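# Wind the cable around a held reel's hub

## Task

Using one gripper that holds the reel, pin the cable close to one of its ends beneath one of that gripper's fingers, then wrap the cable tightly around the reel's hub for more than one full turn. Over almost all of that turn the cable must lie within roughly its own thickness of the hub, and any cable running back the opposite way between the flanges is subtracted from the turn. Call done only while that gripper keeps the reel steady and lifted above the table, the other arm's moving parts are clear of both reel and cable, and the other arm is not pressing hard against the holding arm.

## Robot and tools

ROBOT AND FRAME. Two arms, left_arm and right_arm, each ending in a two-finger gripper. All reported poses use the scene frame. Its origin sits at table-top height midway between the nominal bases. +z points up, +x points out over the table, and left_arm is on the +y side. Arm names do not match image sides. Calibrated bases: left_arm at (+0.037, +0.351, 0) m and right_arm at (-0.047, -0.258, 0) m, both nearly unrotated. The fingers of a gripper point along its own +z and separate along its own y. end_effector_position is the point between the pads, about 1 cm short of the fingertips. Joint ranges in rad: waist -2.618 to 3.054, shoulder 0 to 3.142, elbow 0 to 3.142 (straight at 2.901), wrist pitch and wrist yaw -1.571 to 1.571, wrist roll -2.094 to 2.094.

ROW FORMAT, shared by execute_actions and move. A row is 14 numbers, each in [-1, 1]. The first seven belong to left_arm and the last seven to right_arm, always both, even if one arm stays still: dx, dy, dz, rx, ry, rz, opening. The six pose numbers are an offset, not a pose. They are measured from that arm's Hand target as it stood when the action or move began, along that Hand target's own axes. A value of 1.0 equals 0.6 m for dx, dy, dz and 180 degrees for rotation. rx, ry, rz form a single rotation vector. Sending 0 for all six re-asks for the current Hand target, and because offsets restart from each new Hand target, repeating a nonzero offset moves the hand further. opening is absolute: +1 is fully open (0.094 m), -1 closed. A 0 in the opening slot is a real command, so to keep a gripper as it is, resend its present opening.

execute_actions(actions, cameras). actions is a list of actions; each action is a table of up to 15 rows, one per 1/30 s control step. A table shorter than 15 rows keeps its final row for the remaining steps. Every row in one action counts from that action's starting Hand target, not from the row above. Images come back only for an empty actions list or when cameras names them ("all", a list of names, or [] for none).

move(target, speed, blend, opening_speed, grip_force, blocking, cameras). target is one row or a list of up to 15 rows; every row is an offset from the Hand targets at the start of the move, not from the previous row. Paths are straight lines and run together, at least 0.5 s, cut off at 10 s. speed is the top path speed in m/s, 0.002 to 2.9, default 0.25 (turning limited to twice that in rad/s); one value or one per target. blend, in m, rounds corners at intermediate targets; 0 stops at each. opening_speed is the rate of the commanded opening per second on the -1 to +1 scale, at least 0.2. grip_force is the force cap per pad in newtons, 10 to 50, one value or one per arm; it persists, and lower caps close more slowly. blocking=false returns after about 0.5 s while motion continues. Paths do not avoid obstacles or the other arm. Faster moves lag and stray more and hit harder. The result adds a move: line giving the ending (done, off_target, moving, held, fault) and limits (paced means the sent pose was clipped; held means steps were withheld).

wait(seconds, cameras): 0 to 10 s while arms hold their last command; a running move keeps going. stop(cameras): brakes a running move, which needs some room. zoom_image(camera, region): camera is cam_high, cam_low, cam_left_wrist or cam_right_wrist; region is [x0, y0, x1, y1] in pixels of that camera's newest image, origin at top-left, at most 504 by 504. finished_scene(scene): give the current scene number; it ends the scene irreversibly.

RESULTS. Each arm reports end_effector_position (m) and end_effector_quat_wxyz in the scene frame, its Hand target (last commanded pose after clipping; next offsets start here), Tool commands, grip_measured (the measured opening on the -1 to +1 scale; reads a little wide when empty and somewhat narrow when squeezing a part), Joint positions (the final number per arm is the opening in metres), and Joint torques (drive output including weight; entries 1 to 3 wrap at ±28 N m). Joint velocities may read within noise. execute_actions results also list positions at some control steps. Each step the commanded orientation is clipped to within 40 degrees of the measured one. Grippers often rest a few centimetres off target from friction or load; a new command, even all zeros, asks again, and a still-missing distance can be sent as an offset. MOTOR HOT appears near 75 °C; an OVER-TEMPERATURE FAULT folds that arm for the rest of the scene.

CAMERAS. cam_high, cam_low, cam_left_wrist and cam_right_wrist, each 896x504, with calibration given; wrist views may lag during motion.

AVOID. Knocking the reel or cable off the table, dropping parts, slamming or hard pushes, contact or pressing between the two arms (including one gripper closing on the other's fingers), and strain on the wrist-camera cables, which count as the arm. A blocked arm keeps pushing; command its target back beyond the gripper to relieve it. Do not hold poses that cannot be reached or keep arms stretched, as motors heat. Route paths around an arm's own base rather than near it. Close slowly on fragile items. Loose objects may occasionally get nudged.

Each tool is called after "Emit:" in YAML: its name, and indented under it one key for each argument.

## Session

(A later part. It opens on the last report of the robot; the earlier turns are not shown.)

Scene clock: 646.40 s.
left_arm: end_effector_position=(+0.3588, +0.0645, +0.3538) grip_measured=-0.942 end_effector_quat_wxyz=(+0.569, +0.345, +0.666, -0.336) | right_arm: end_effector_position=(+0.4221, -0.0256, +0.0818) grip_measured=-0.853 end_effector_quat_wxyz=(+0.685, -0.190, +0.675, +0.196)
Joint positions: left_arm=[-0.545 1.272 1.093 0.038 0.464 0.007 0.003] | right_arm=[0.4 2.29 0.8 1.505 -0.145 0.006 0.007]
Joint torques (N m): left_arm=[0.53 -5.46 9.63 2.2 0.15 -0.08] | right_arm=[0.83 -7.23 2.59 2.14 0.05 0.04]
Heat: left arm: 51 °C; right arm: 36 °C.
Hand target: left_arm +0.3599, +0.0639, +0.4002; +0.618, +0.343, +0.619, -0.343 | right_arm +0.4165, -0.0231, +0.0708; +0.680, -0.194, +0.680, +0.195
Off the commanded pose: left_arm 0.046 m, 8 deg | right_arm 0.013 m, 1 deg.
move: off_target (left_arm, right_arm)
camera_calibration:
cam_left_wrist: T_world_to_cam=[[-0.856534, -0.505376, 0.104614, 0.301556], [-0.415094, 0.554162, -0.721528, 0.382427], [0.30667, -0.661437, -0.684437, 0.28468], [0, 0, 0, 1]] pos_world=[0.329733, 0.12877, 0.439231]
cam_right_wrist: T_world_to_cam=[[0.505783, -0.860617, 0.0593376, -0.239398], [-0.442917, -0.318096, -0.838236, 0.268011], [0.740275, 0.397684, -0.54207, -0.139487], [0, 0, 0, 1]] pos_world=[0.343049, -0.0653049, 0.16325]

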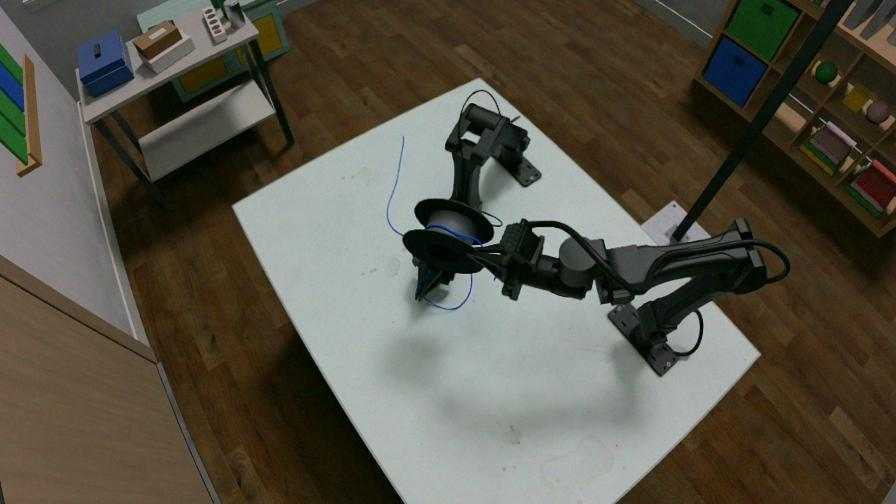

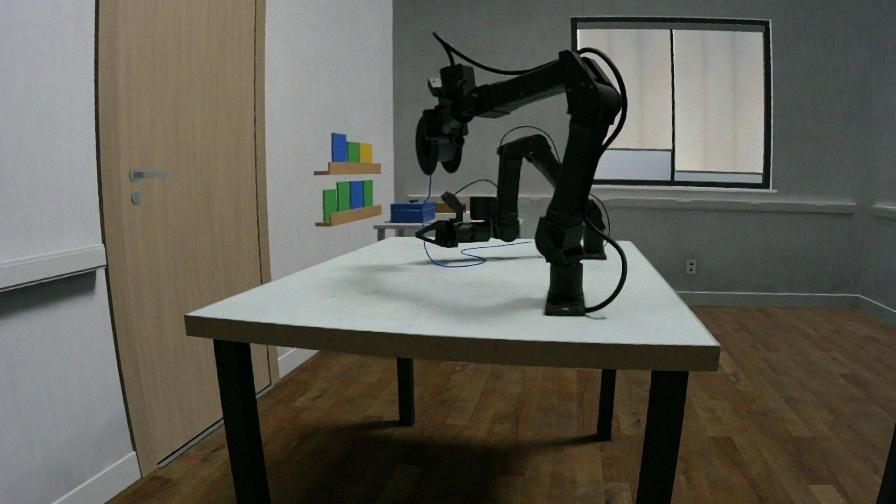

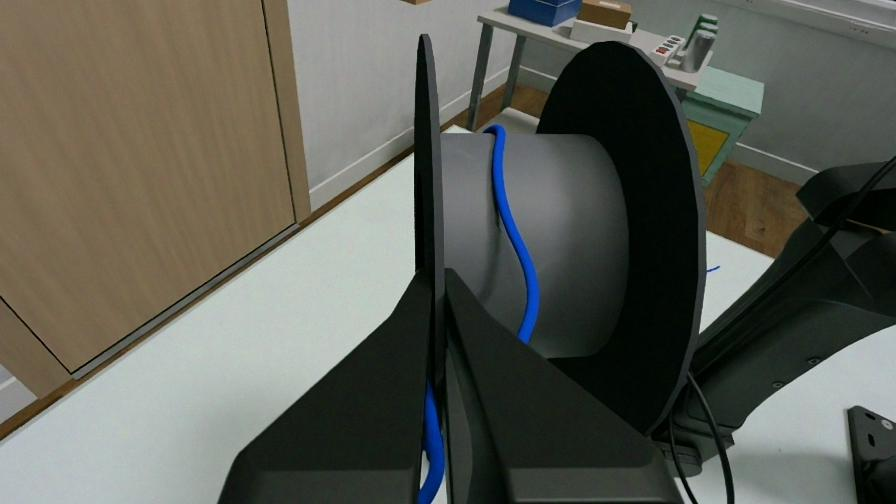

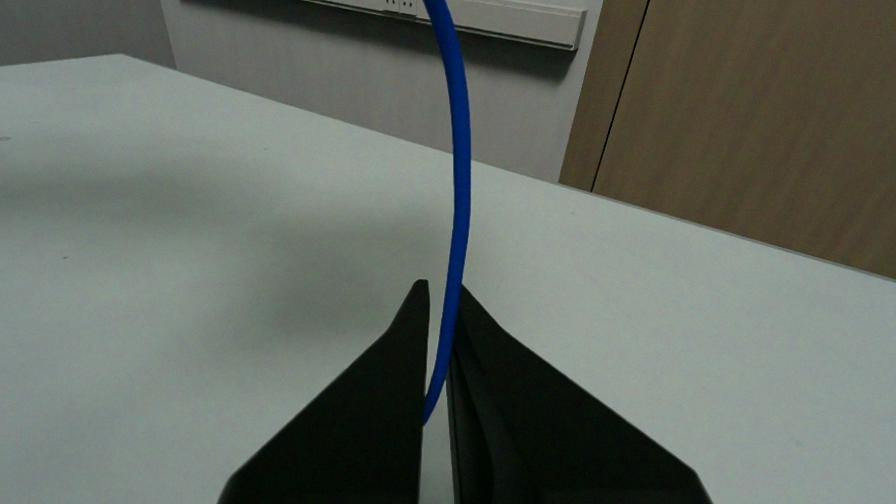

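Emit:
move:
  target:
    - [0,0,0,0,0,0,-1,0,0,0,0,0,0,-1]
    - [0,0,0,0,0,0,-1,-0.093,0.1725,-0.129,0,0,0,-1]
  speed: 0.08
  cameras: ["all"]

Emit:
zoom_image:
  camera: "cam_low"
  region: [380, 80, 540, 280]

Scene clock: 652.20 s.
left_arm: end_effector_position=(+0.3588, +0.0645, +0.3538) grip_measured=-0.942 end_effector_quat_wxyz=(+0.569, +0.345, +0.666, -0.336) | right_arm: end_effector_position=(+0.2993, +0.0249, +0.1228) grip_measured=-0.948 end_effector_quat_wxyz=(+0.679, -0.194, +0.680, +0.196)
Joint positions: left_arm=[-0.545 1.272 1.093 0.038 0.464 0.007 0.003] | right_arm=[0.757 1.962 0.464 1.498 0.207 0.004 0.002]
Joint torques (N m): left_arm=[0.54 -5.46 9.65 2.21 0.14 -0.07] | right_arm=[0.32 -8.98 2.52 1.75 0.05 -0.05]
Heat: left arm: 51 °C; right arm: 36 °C.
Hand target: left_arm +0.3599, +0.0639, +0.4002; +0.618, +0.343, +0.619, -0.343 | right_arm +0.2960, +0.0236, +0.1266; +0.680, -0.194, +0.680, +0.195
Off the commanded pose: left_arm 0.046 m, 8 deg | right_arm 0.005 m, 0 deg.
move: off_target (left_arm)
camera_calibration:
cam_left_wrist: T_world_to_cam=[[-0.856534, -0.505376, 0.104614, 0.301556], [-0.415094, 0.554162, -0.721528, 0.382427], [0.30667, -0.661437, -0.684437, 0.28468], [0, 0, 0, 1]] pos_world=[0.329733, 0.12877, 0.439231]
cam_right_wrist: T_world_to_cam=[[0.511432, -0.857283, 0.0591901, -0.13796], [-0.451671, -0.326774, -0.830188, 0.265957], [0.731048, 0.39785, -0.554332, -0.0421675], [0, 0, 0, 1]] pos_world=[0.221508, -0.0145862, 0.205585]

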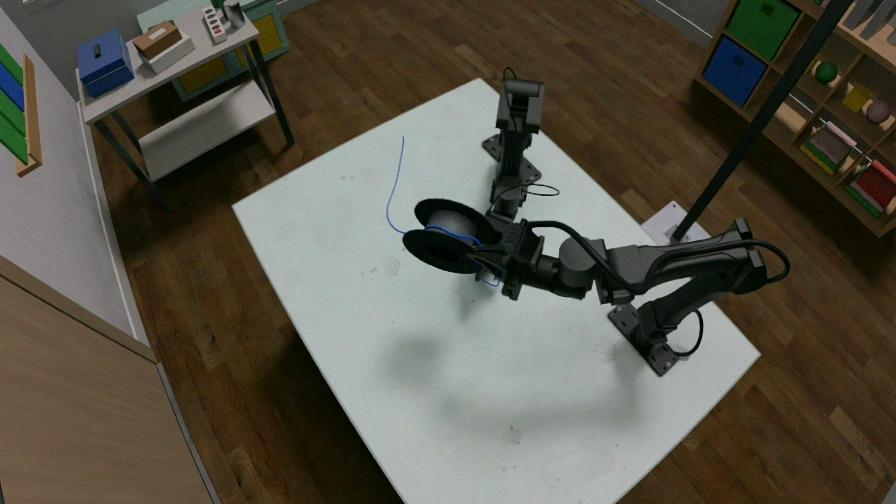

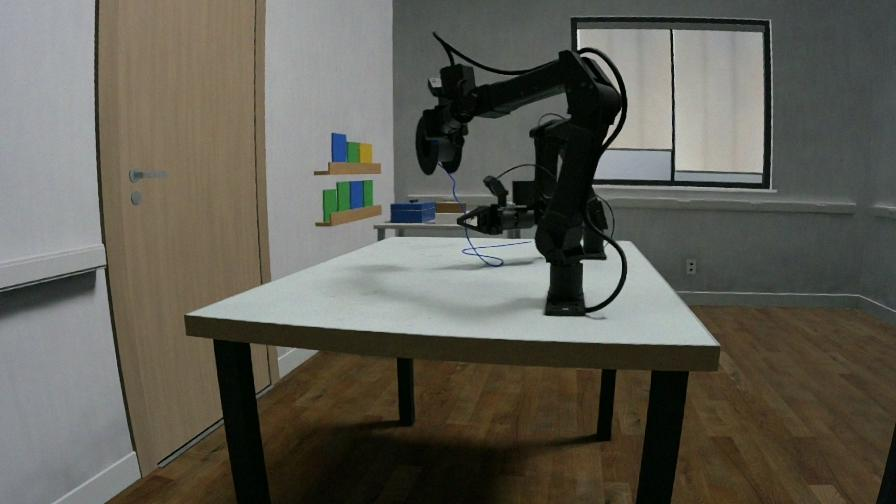

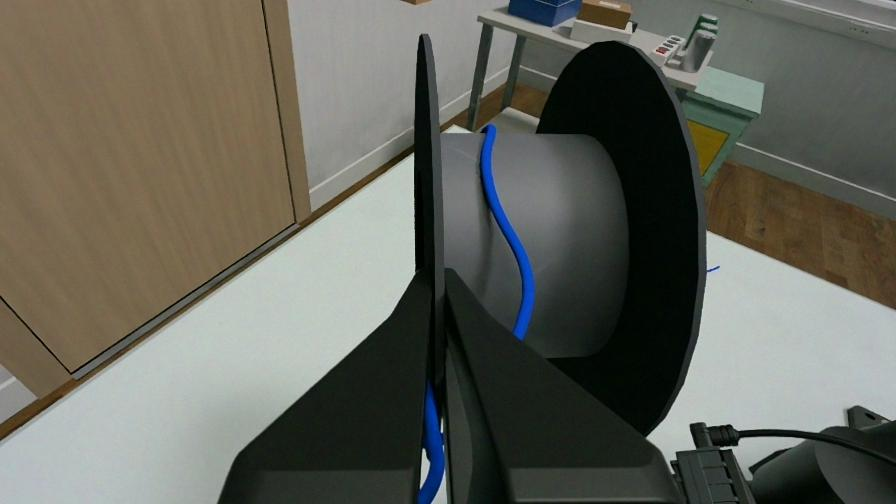

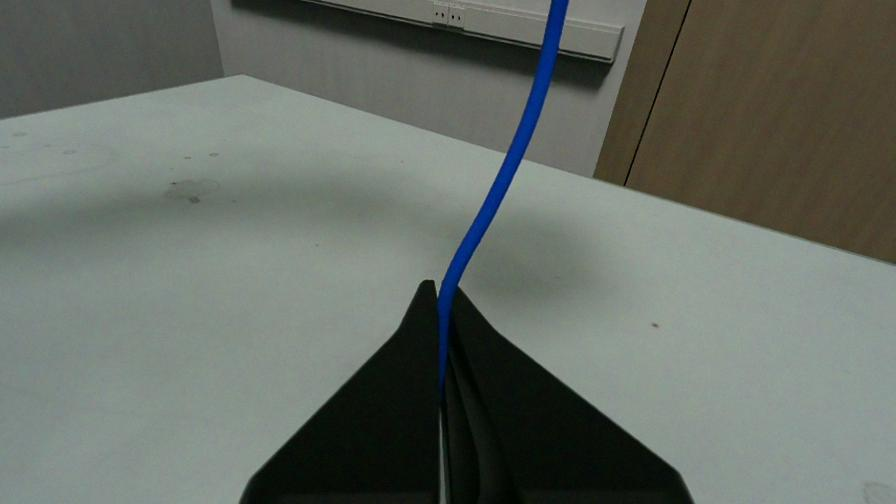

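Scaled by 2.520 from the camera's 896x504 image, which has a finer 1280x720 frame.

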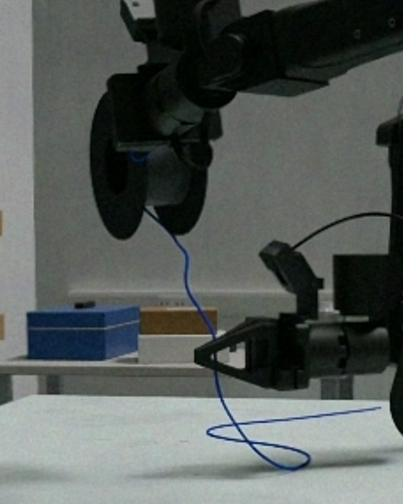

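Emit:
move:
  target:
    - [0,0,0,0,0,0,-1,-0.1365,0.1333,-0.0415,0,0,0,-1]
    - [0,0,0,0,0,0,-1,-0.3048,0.1668,-0.0498,0,0,0,-1]
  speed: 0.07
  blend: 0.03
  cameras: ["all"]

Emit:
zoom_image:
  camera: "cam_low"
  region: [380, 80, 540, 280]

Emit:
zoom_image:
  camera: "cam_high"
  region: [390, 150, 560, 320]

Scene clock: 656.77 s.
left_arm: end_effector_position=(+0.3576, +0.0637, +0.3539) grip_measured=-0.942 end_effector_quat_wxyz=(+0.568, +0.346, +0.665, -0.339) | right_arm: end_effector_position=(+0.2230, +0.0899, +0.2873) grip_measured=-0.948 end_effector_quat_wxyz=(+0.671, -0.201, +0.691, +0.178)
Joint positions: left_arm=[-0.545 1.272 1.093 0.038 0.472 0.005 0.003] | right_arm=[1.133 1.381 0.813 0.524 0.598 0.001 0.002]
Joint torques (N m): left_arm=[0.5 -5.48 9.61 2.2 0.1 -0.06] | right_arm=[1.05 -6.75 11 1.69 -0.02 -0.04]
Heat: left arm: 51 °C; right arm: 36 °C.
Hand target: left_arm +0.3599, +0.0639, +0.4002; +0.618, +0.343, +0.619, -0.343 | right_arm +0.2178, +0.0923, +0.3098; +0.680, -0.194, +0.680, +0.195
Off the commanded pose: left_arm 0.046 m, 8 deg | right_arm 0.023 m, 3 deg.
move: off_target (left_arm, right_arm)
camera_calibration:
cam_left_wrist: T_world_to_cam=[[-0.860173, -0.49856, 0.107424, 0.299971], [-0.412339, 0.555896, -0.721772, 0.381494], [0.300131, -0.665144, -0.683743, 0.286954], [0, 0, 0, 1]] pos_world=[0.329209, 0.128349, 0.439331]
cam_right_wrist: T_world_to_cam=[[0.4996, -0.861913, 0.0866354, -0.0578084], [-0.470736, -0.354084, -0.808104, 0.389583], [0.727192, 0.362946, -0.582634, 0.0911757], [0, 0, 0, 1]] pos_world=[0.14597, 0.0550276, 0.372954]

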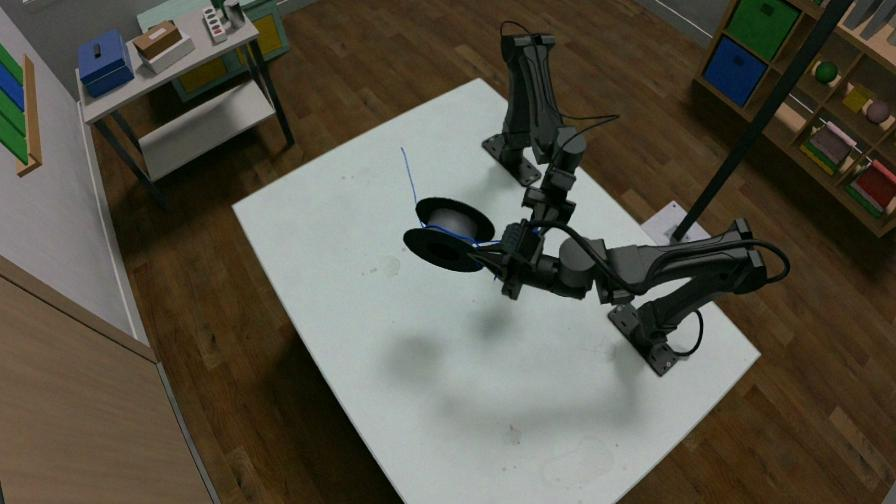

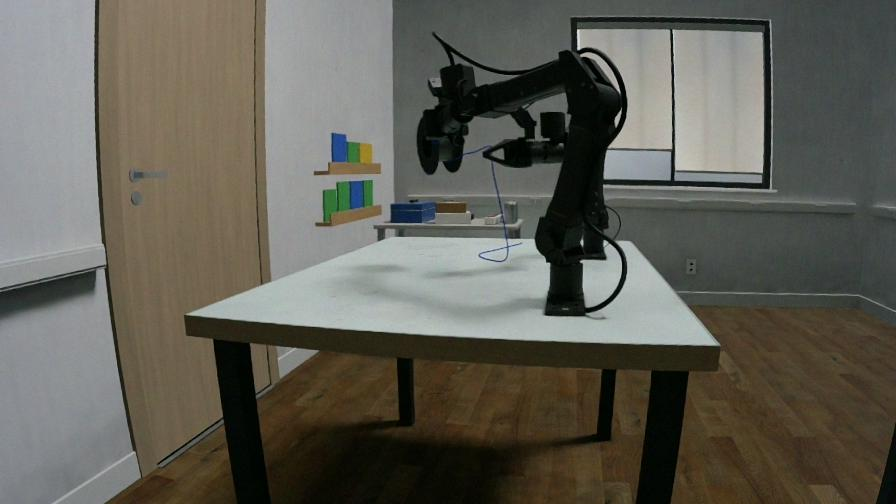

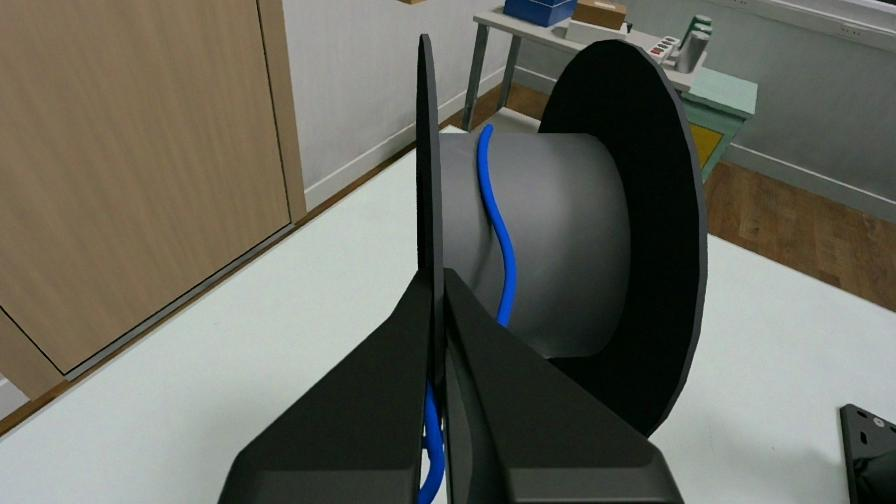

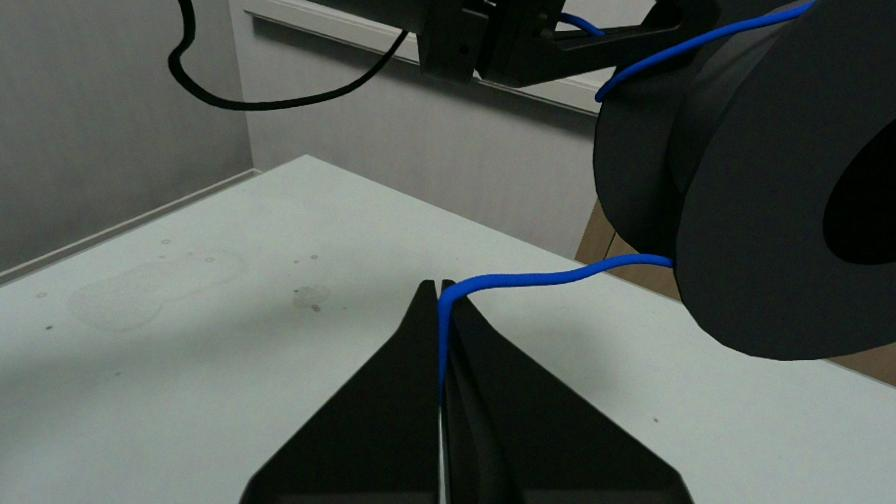

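Scaled by 2.520 from the camera's 896x504 image, which has a finer 1280x720 frame.

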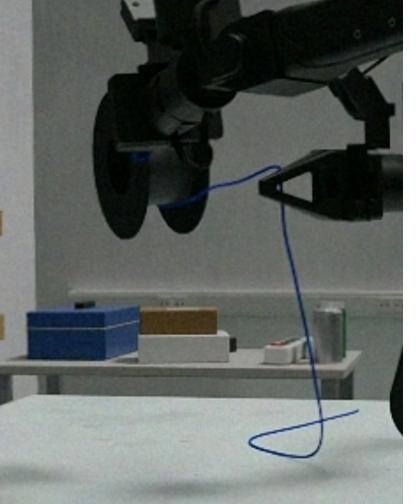

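Scaled by 2.965 from the camera's 896x504 image, which has a finer 1280x720 frame.

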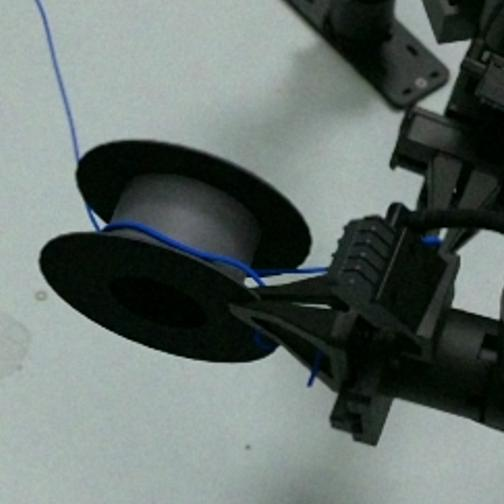

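Emit:
move:
  target:
    - [0,0,0,0,0,0,-1,-0.148,-0.0243,0,0,0,0,-1]
    - [0,0,0,0,0,0,-1,-0.2328,-0.0995,0.0167,0,0,-0.25,-1]
  speed: 0.07
  blend: 0.03
  cameras: ["all"]

Emit:
zoom_image:
  camera: "cam_high"
  region: [390, 150, 560, 320]

Scene clock: 665.30 s.
left_arm: end_effector_position=(+0.3554, +0.0610, +0.3728) grip_measured=-0.942 end_effector_quat_wxyz=(+0.585, +0.348, +0.642, -0.352) | right_arm: end_effector_position=(+0.2638, +0.0529, +0.3953) grip_measured=-0.948 end_effector_quat_wxyz=(+0.653, -0.478, +0.579, -0.098)
Joint positions: left_arm=[-0.545 1.272 1.108 0.088 0.494 -0.01 0.003] | right_arm=[0.935 1.314 1.289 -0.113 0.399 -0.786 0.002]
Joint torques (N m): left_arm=[0.42 -4.72 9.02 1.76 -0.14 0.09] | right_arm=[-0.43 -7.25 13.33 2.39 -0.18 -0.06]
Heat: left arm: 51 °C; right arm: 37 °C.
Hand target: left_arm +0.3599, +0.0639, +0.4002; +0.618, +0.343, +0.619, -0.343 | right_arm +0.2578, +0.0469, +0.4493; +0.703, -0.440, +0.554, -0.080
Off the commanded pose: left_arm 0.028 m, 5 deg | right_arm 0.055 m, 8 deg.
move: off_target (left_arm, right_arm)
camera_calibration:
cam_left_wrist: T_world_to_cam=[[-0.874237, -0.476668, 0.0921848, 0.304083], [-0.370226, 0.531703, -0.761725, 0.397121], [0.314075, -0.700057, -0.641309, 0.280035], [0, 0, 0, 1]] pos_world=[0.324913, 0.129837, 0.454054]
cam_right_wrist: T_world_to_cam=[[0.386754, -0.490386, 0.780989, -0.383802], [-0.198041, -0.871299, -0.449019, 0.296504], [0.900667, 0.0189921, -0.434095, 0.0514588], [0, 0, 0, 1]] pos_world=[0.160809, 0.0691551, 0.455218]

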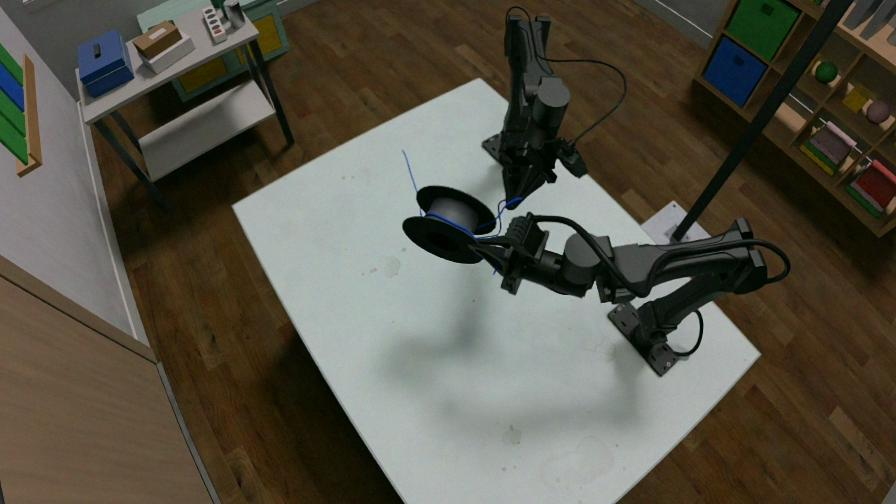

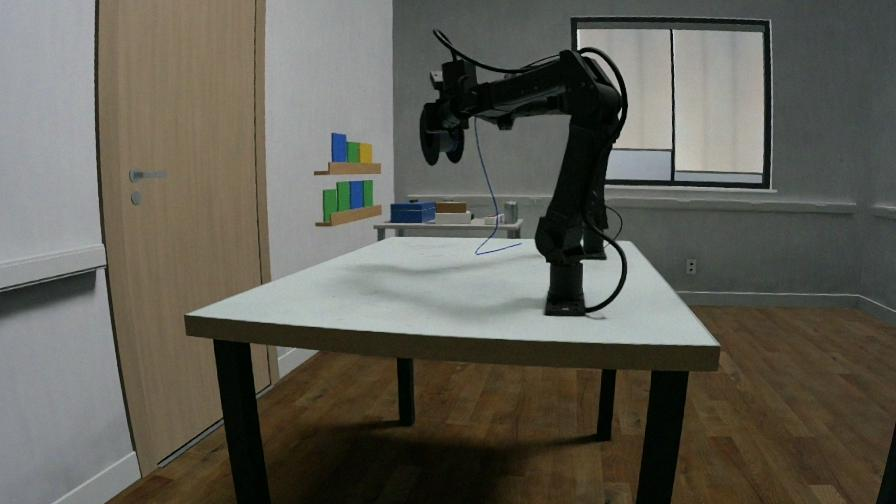

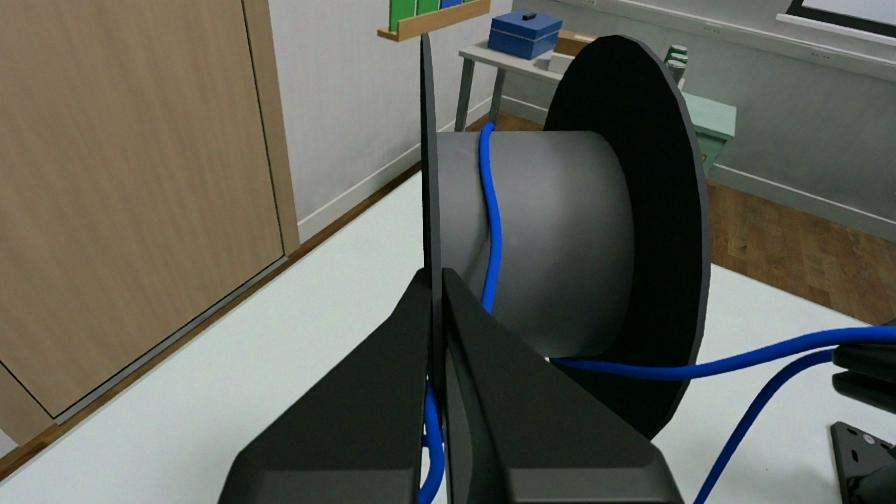

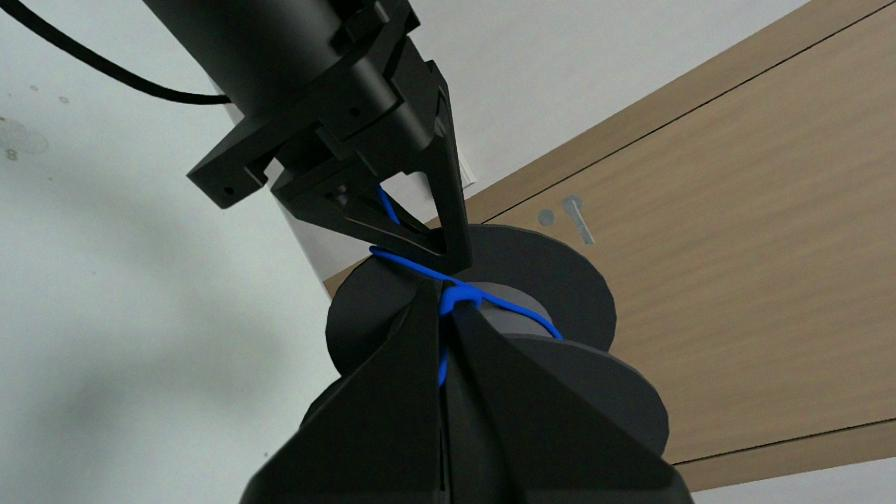

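Scaled by 2.965 from the camera's 896x504 image, which has a finer 1280x720 frame.

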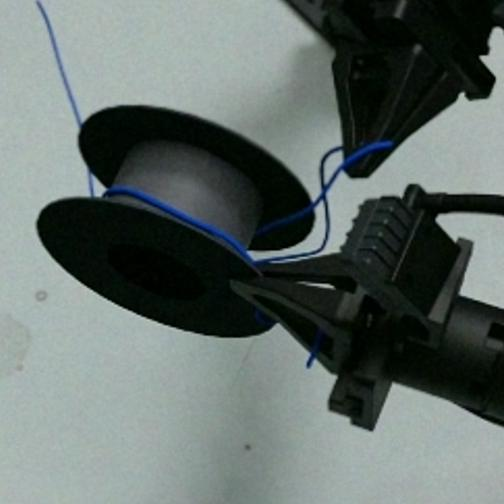

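Emit:
move:
  target: [0,0,0,0,0,0,-1,0.0507,0.0537,0.0097,0,0,0,-1]
  speed: 0.06
  cameras: ["cam_left_wrist","cam_right_wrist","cam_high"]

Emit:
zoom_image:
  camera: "cam_right_wrist"
  region: [300, 200, 660, 450]

Emit:
zoom_image:
  camera: "cam_high"
  region: [390, 150, 560, 320]

Scene clock: 669.50 s.
left_arm: end_effector_position=(+0.3559, +0.0616, +0.3686) grip_measured=-0.942 end_effector_quat_wxyz=(+0.580, +0.347, +0.649, -0.350) | right_arm: end_effector_position=(+0.2649, +0.0567, +0.3882) grip_measured=-0.948 end_effector_quat_wxyz=(+0.680, -0.458, +0.565, -0.089)
Joint positions: left_arm=[-0.545 1.272 1.108 0.07 0.489 -0.008 0.003] | right_arm=[0.935 1.304 1.183 0.057 0.391 -0.787 0.002]
Joint torques (N m): left_arm=[0.46 -4.89 8.91 1.92 -0.09 0.07] | right_arm=[-0.61 -6.48 7.01 2.33 -0.16 -0.02]
Heat: left arm: 50 °C; right arm: 37 °C.
Hand target: left_arm +0.3599, +0.0639, +0.4001; +0.618, +0.343, +0.619, -0.343 | right_arm +0.2621, +0.0511, +0.4050; +0.703, -0.440, +0.554, -0.080
Off the commanded pose: left_arm 0.032 m, 6 deg | right_arm 0.018 m, 4 deg.
move: off_target (left_arm, right_arm)
camera_calibration:
cam_left_wrist: T_world_to_cam=[[-0.870429, -0.482229, 0.0990434, 0.301705], [-0.383437, 0.537915, -0.750748, 0.394019], [0.308755, -0.69145, -0.653121, 0.28335], [0, 0, 0, 1]] pos_world=[0.326209, 0.129464, 0.45099]
cam_right_wrist: T_world_to_cam=[[0.357117, -0.533563, 0.766667, -0.360931], [-0.170198, -0.84422, -0.508258, 0.310928], [0.918423, 0.0510225, -0.392296, 0.0245438], [0, 0, 0, 1]] pos_world=[0.159272, 0.0686594, 0.444374]
Images, in order (width x height): cam_high 896x504, cam_left_wrist 896x504, cam_right_wrist 896x504.

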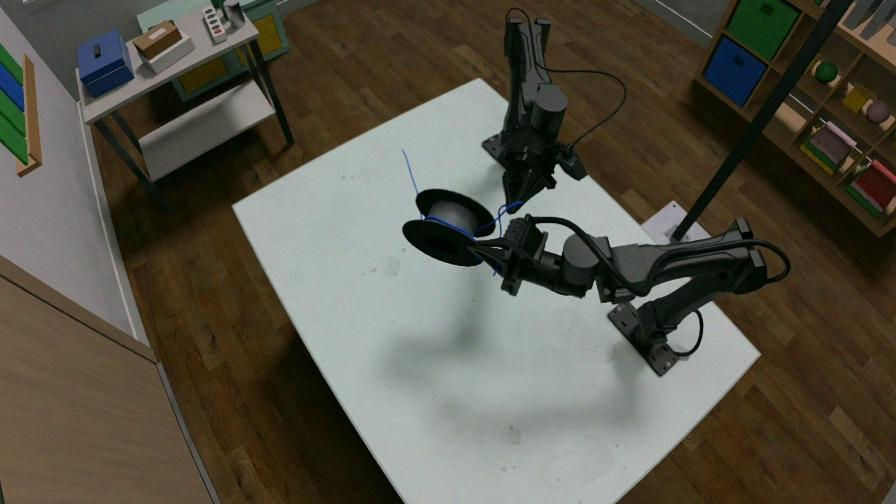

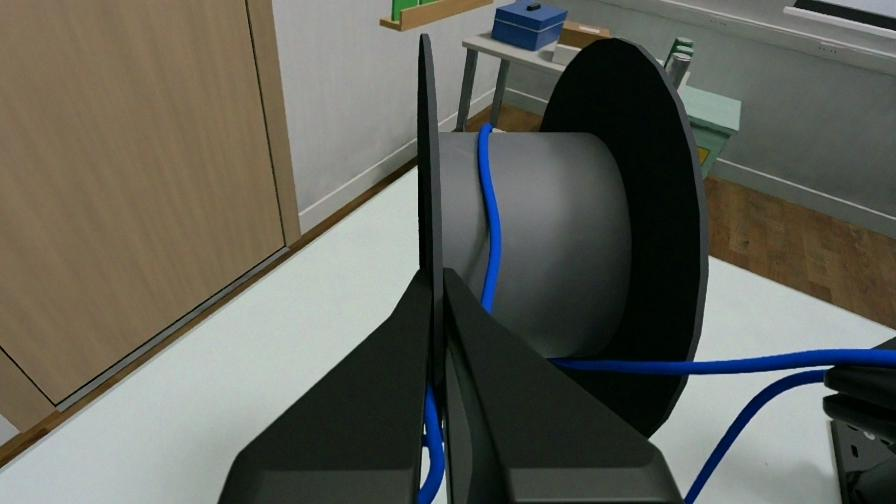

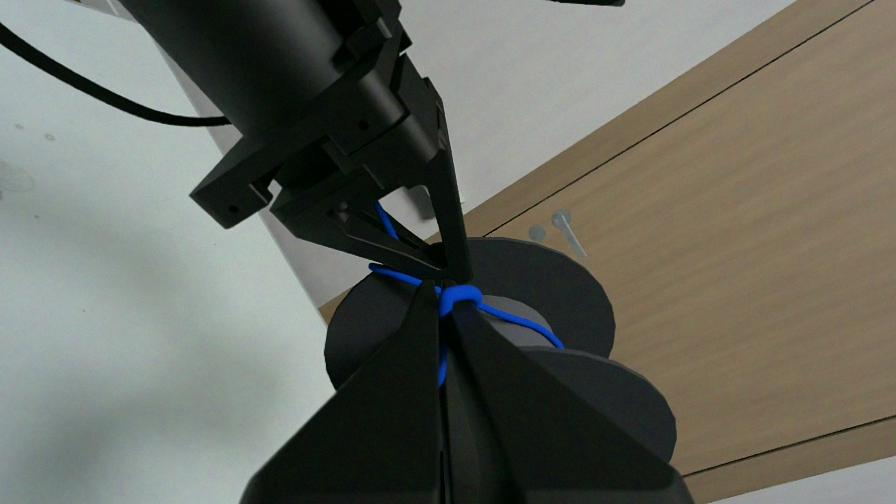

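Scaled by 1.400 from the camera's 896x504 image, which has a finer 1280x720 frame.

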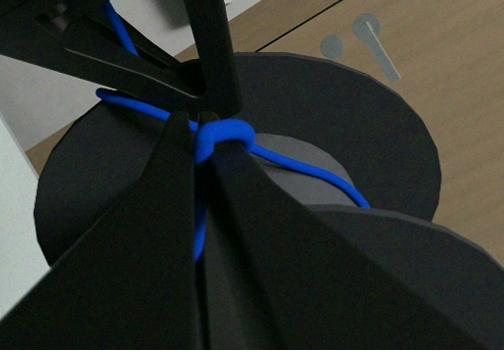

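Scaled by 2.965 from the camera's 896x504 image, which has a finer 1280x720 frame.

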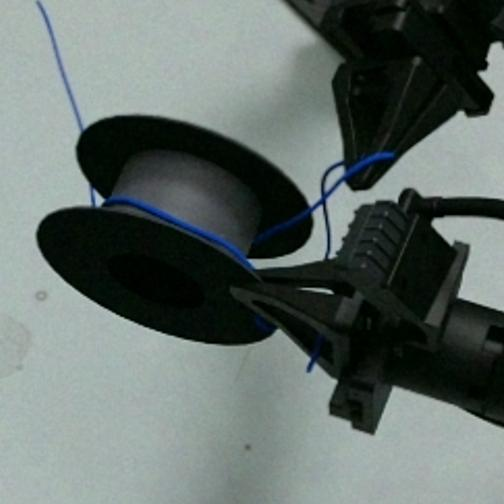

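Emit:
move:
  target: [0,0,0,0,0,0,-1,0.0193,-0.096,-0.0178,0,0,-0.25,-1]
  speed: 0.06
  cameras: ["cam_left_wrist","cam_right_wrist","cam_high"]

Emit:
zoom_image:
  camera: "cam_high"
  region: [390, 150, 560, 320]

Scene clock: 680.17 s.
left_arm: end_effector_position=(+0.3561, +0.0619, +0.3676) grip_measured=-0.942 end_effector_quat_wxyz=(+0.579, +0.347, +0.650, -0.348) | right_arm: end_effector_position=(+0.2850, +0.0123, +0.4072) grip_measured=-0.948 end_effector_quat_wxyz=(+0.596, -0.640, +0.348, -0.338)
Joint positions: left_arm=[-0.545 1.272 1.108 0.066 0.487 -0.005 0.003] | right_arm=[0.761 1.237 1.216 -0.041 0.211 -1.575 0.002]
Joint torques (N m): left_arm=[0.43 -4.9 8.87 1.96 -0.07 0.04] | right_arm=[-0.58 -5.96 11.88 1.89 -0.12 0.08]
Heat: left arm: 50 °C; right arm: 38 °C.
Hand target: left_arm +0.3599, +0.0639, +0.4002; +0.618, +0.343, +0.619, -0.343 | right_arm +0.2791, +0.0037, +0.4375; +0.619, -0.618, +0.343, -0.343
Off the commanded pose: left_arm 0.033 m, 6 deg | right_arm 0.032 m, 4 deg.
move: off_target (left_arm, right_arm)
camera_calibration:
cam_left_wrist: T_world_to_cam=[[-0.869437, -0.484081, 0.0987196, 0.30197], [-0.385542, 0.53986, -0.74827, 0.39293], [0.308928, -0.688634, -0.656008, 0.283638], [0, 0, 0, 1]] pos_world=[0.326411, 0.129373, 0.450276]
cam_right_wrist: T_world_to_cam=[[-0.00837448, 0.0897947, 0.995925, -0.403347], [-0.0300138, -0.995534, 0.0895071, 0.00495808], [0.999514, -0.0291419, 0.0110322, -0.170553], [0, 0, 0, 1]] pos_world=[0.167241, 0.0361841, 0.403141]
Images, in order (width x height): cam_high 896x504, cam_left_wrist 896x504, cam_right_wrist 896x504.

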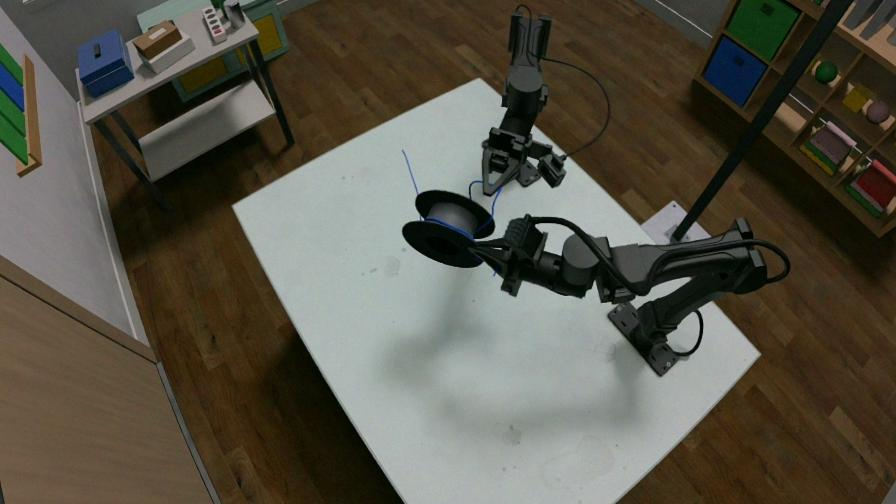

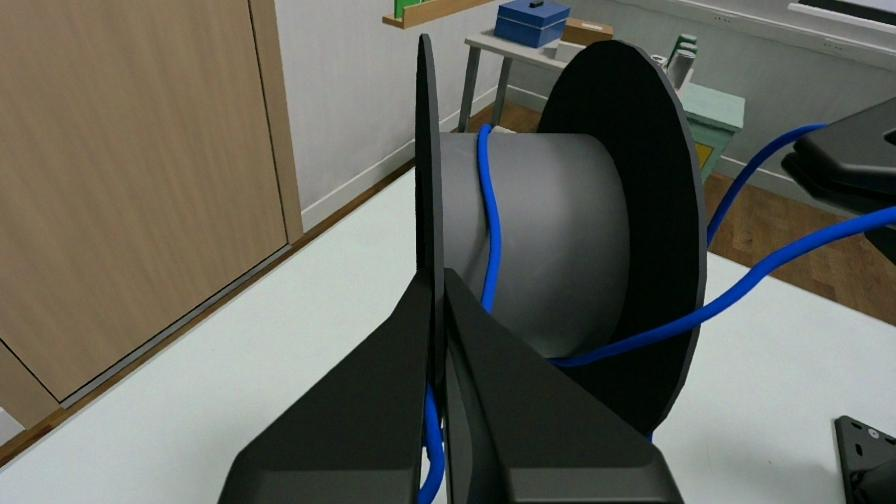

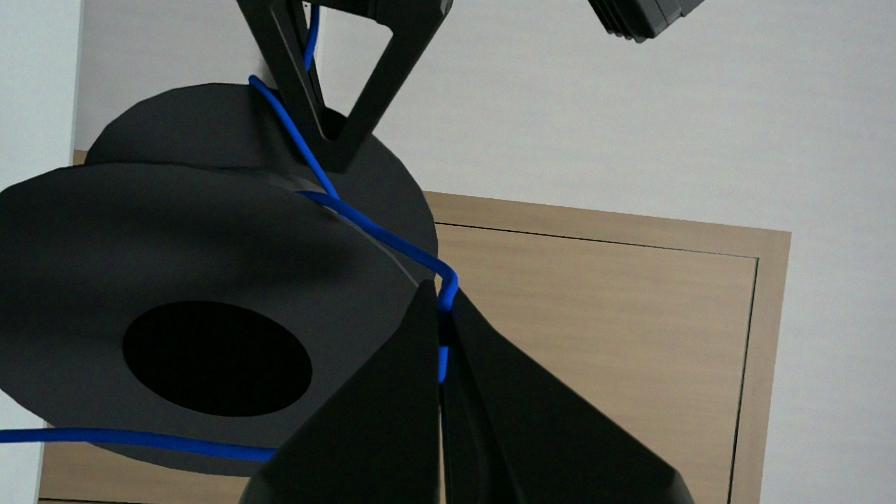

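Scaled by 2.965 from the camera's 896x504 image, which has a finer 1280x720 frame.

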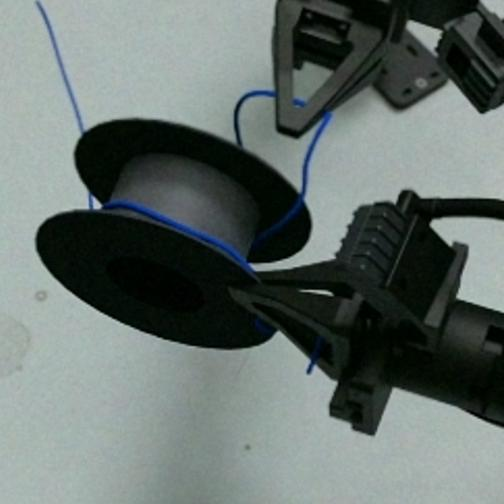

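Emit:
move:
  target: [0,0,0,0,0,0,-1,0.0727,-0.0575,0.048,0,0,0,-0.885]
  speed: 0.05
  opening_speed: 0.2
  cameras: ["cam_left_wrist","cam_right_wrist","cam_high"]

Emit:
zoom_image:
  camera: "cam_high"
  region: [390, 150, 560, 320]

Scene clock: 682.93 s.
left_arm: end_effector_position=(+0.3565, +0.0616, +0.3732) grip_measured=-0.942 end_effector_quat_wxyz=(+0.588, +0.347, +0.642, -0.349) | right_arm: end_effector_position=(+0.3231, -0.0083, +0.4382) grip_measured=-0.888 end_effector_quat_wxyz=(-0.596, +0.650, -0.344, +0.322)
Joint positions: left_arm=[-0.545 1.272 1.108 0.09 0.487 -0.007 0.003] | right_arm=[0.585 1.334 1.431 -0.179 0.004 -1.579 0.005]
Joint torques (N m): left_arm=[0.47 -4.68 9.06 1.75 -0.09 0.05] | right_arm=[-1.54 -4.51 12.45 2.21 0.14 0.12]
Heat: left arm: 50 °C; right arm: 38 °C.
Hand target: left_arm +0.3599, +0.0639, +0.4002; +0.618, +0.343, +0.619, -0.343 | right_arm +0.3266, -0.0179, +0.4719; -0.619, +0.618, -0.343, +0.343
Off the commanded pose: left_arm 0.027 m, 4 deg | right_arm 0.035 m, 5 deg.
move: off_target (left_arm, right_arm)
camera_calibration:
cam_left_wrist: T_world_to_cam=[[-0.871429, -0.482613, 0.0877295, 0.306375], [-0.370334, 0.530023, -0.762843, 0.398068], [0.321659, -0.697252, -0.640605, 0.277201], [0, 0, 0, 1]] pos_world=[0.325238, 0.130154, 0.454362]
cam_right_wrist: T_world_to_cam=[[0.0108491, 0.0933042, 0.995579, -0.437933], [0.00218376, -0.995637, 0.0932859, -0.029268], [0.999939, 0.00116203, -0.0110056, -0.199761], [0, 0, 0, 1]] pos_world=[0.204564, 0.0119528, 0.436528]
Images, in order (width x height): cam_high 896x504, cam_left_wrist 896x504, cam_right_wrist 896x504.

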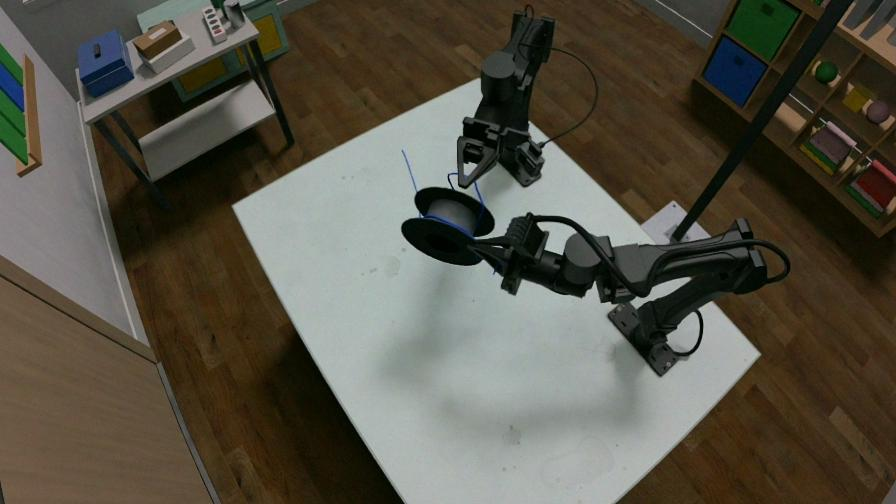

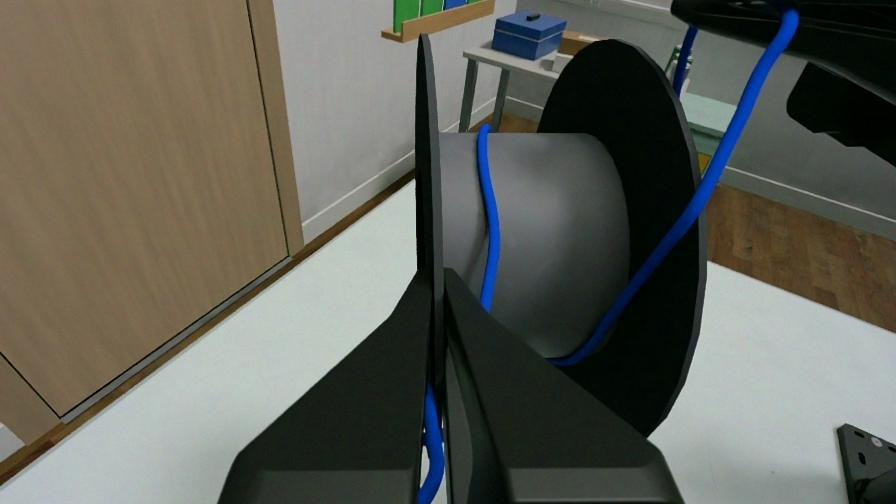

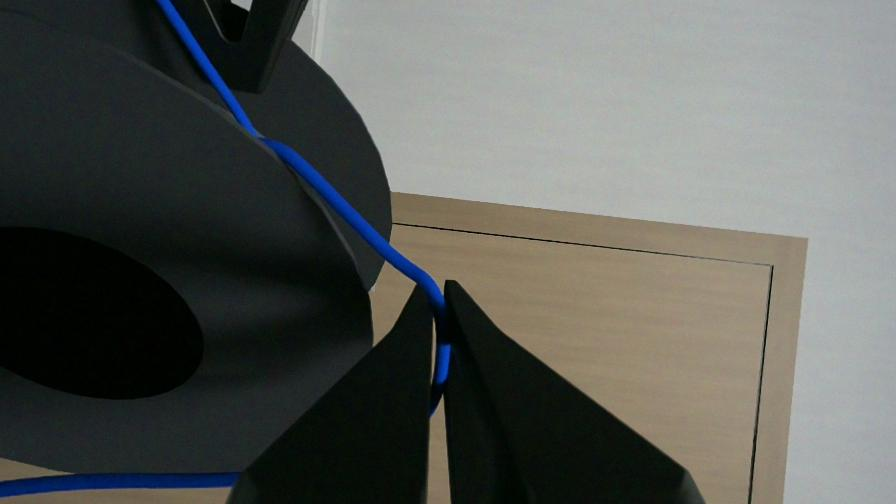

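Scaled by 2.965 from the camera's 896x504 image, which has a finer 1280x720 frame.

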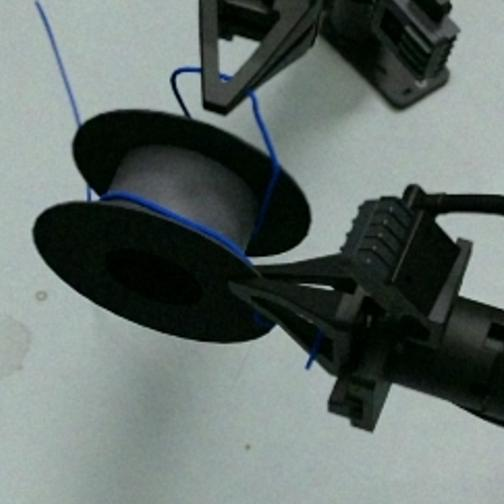

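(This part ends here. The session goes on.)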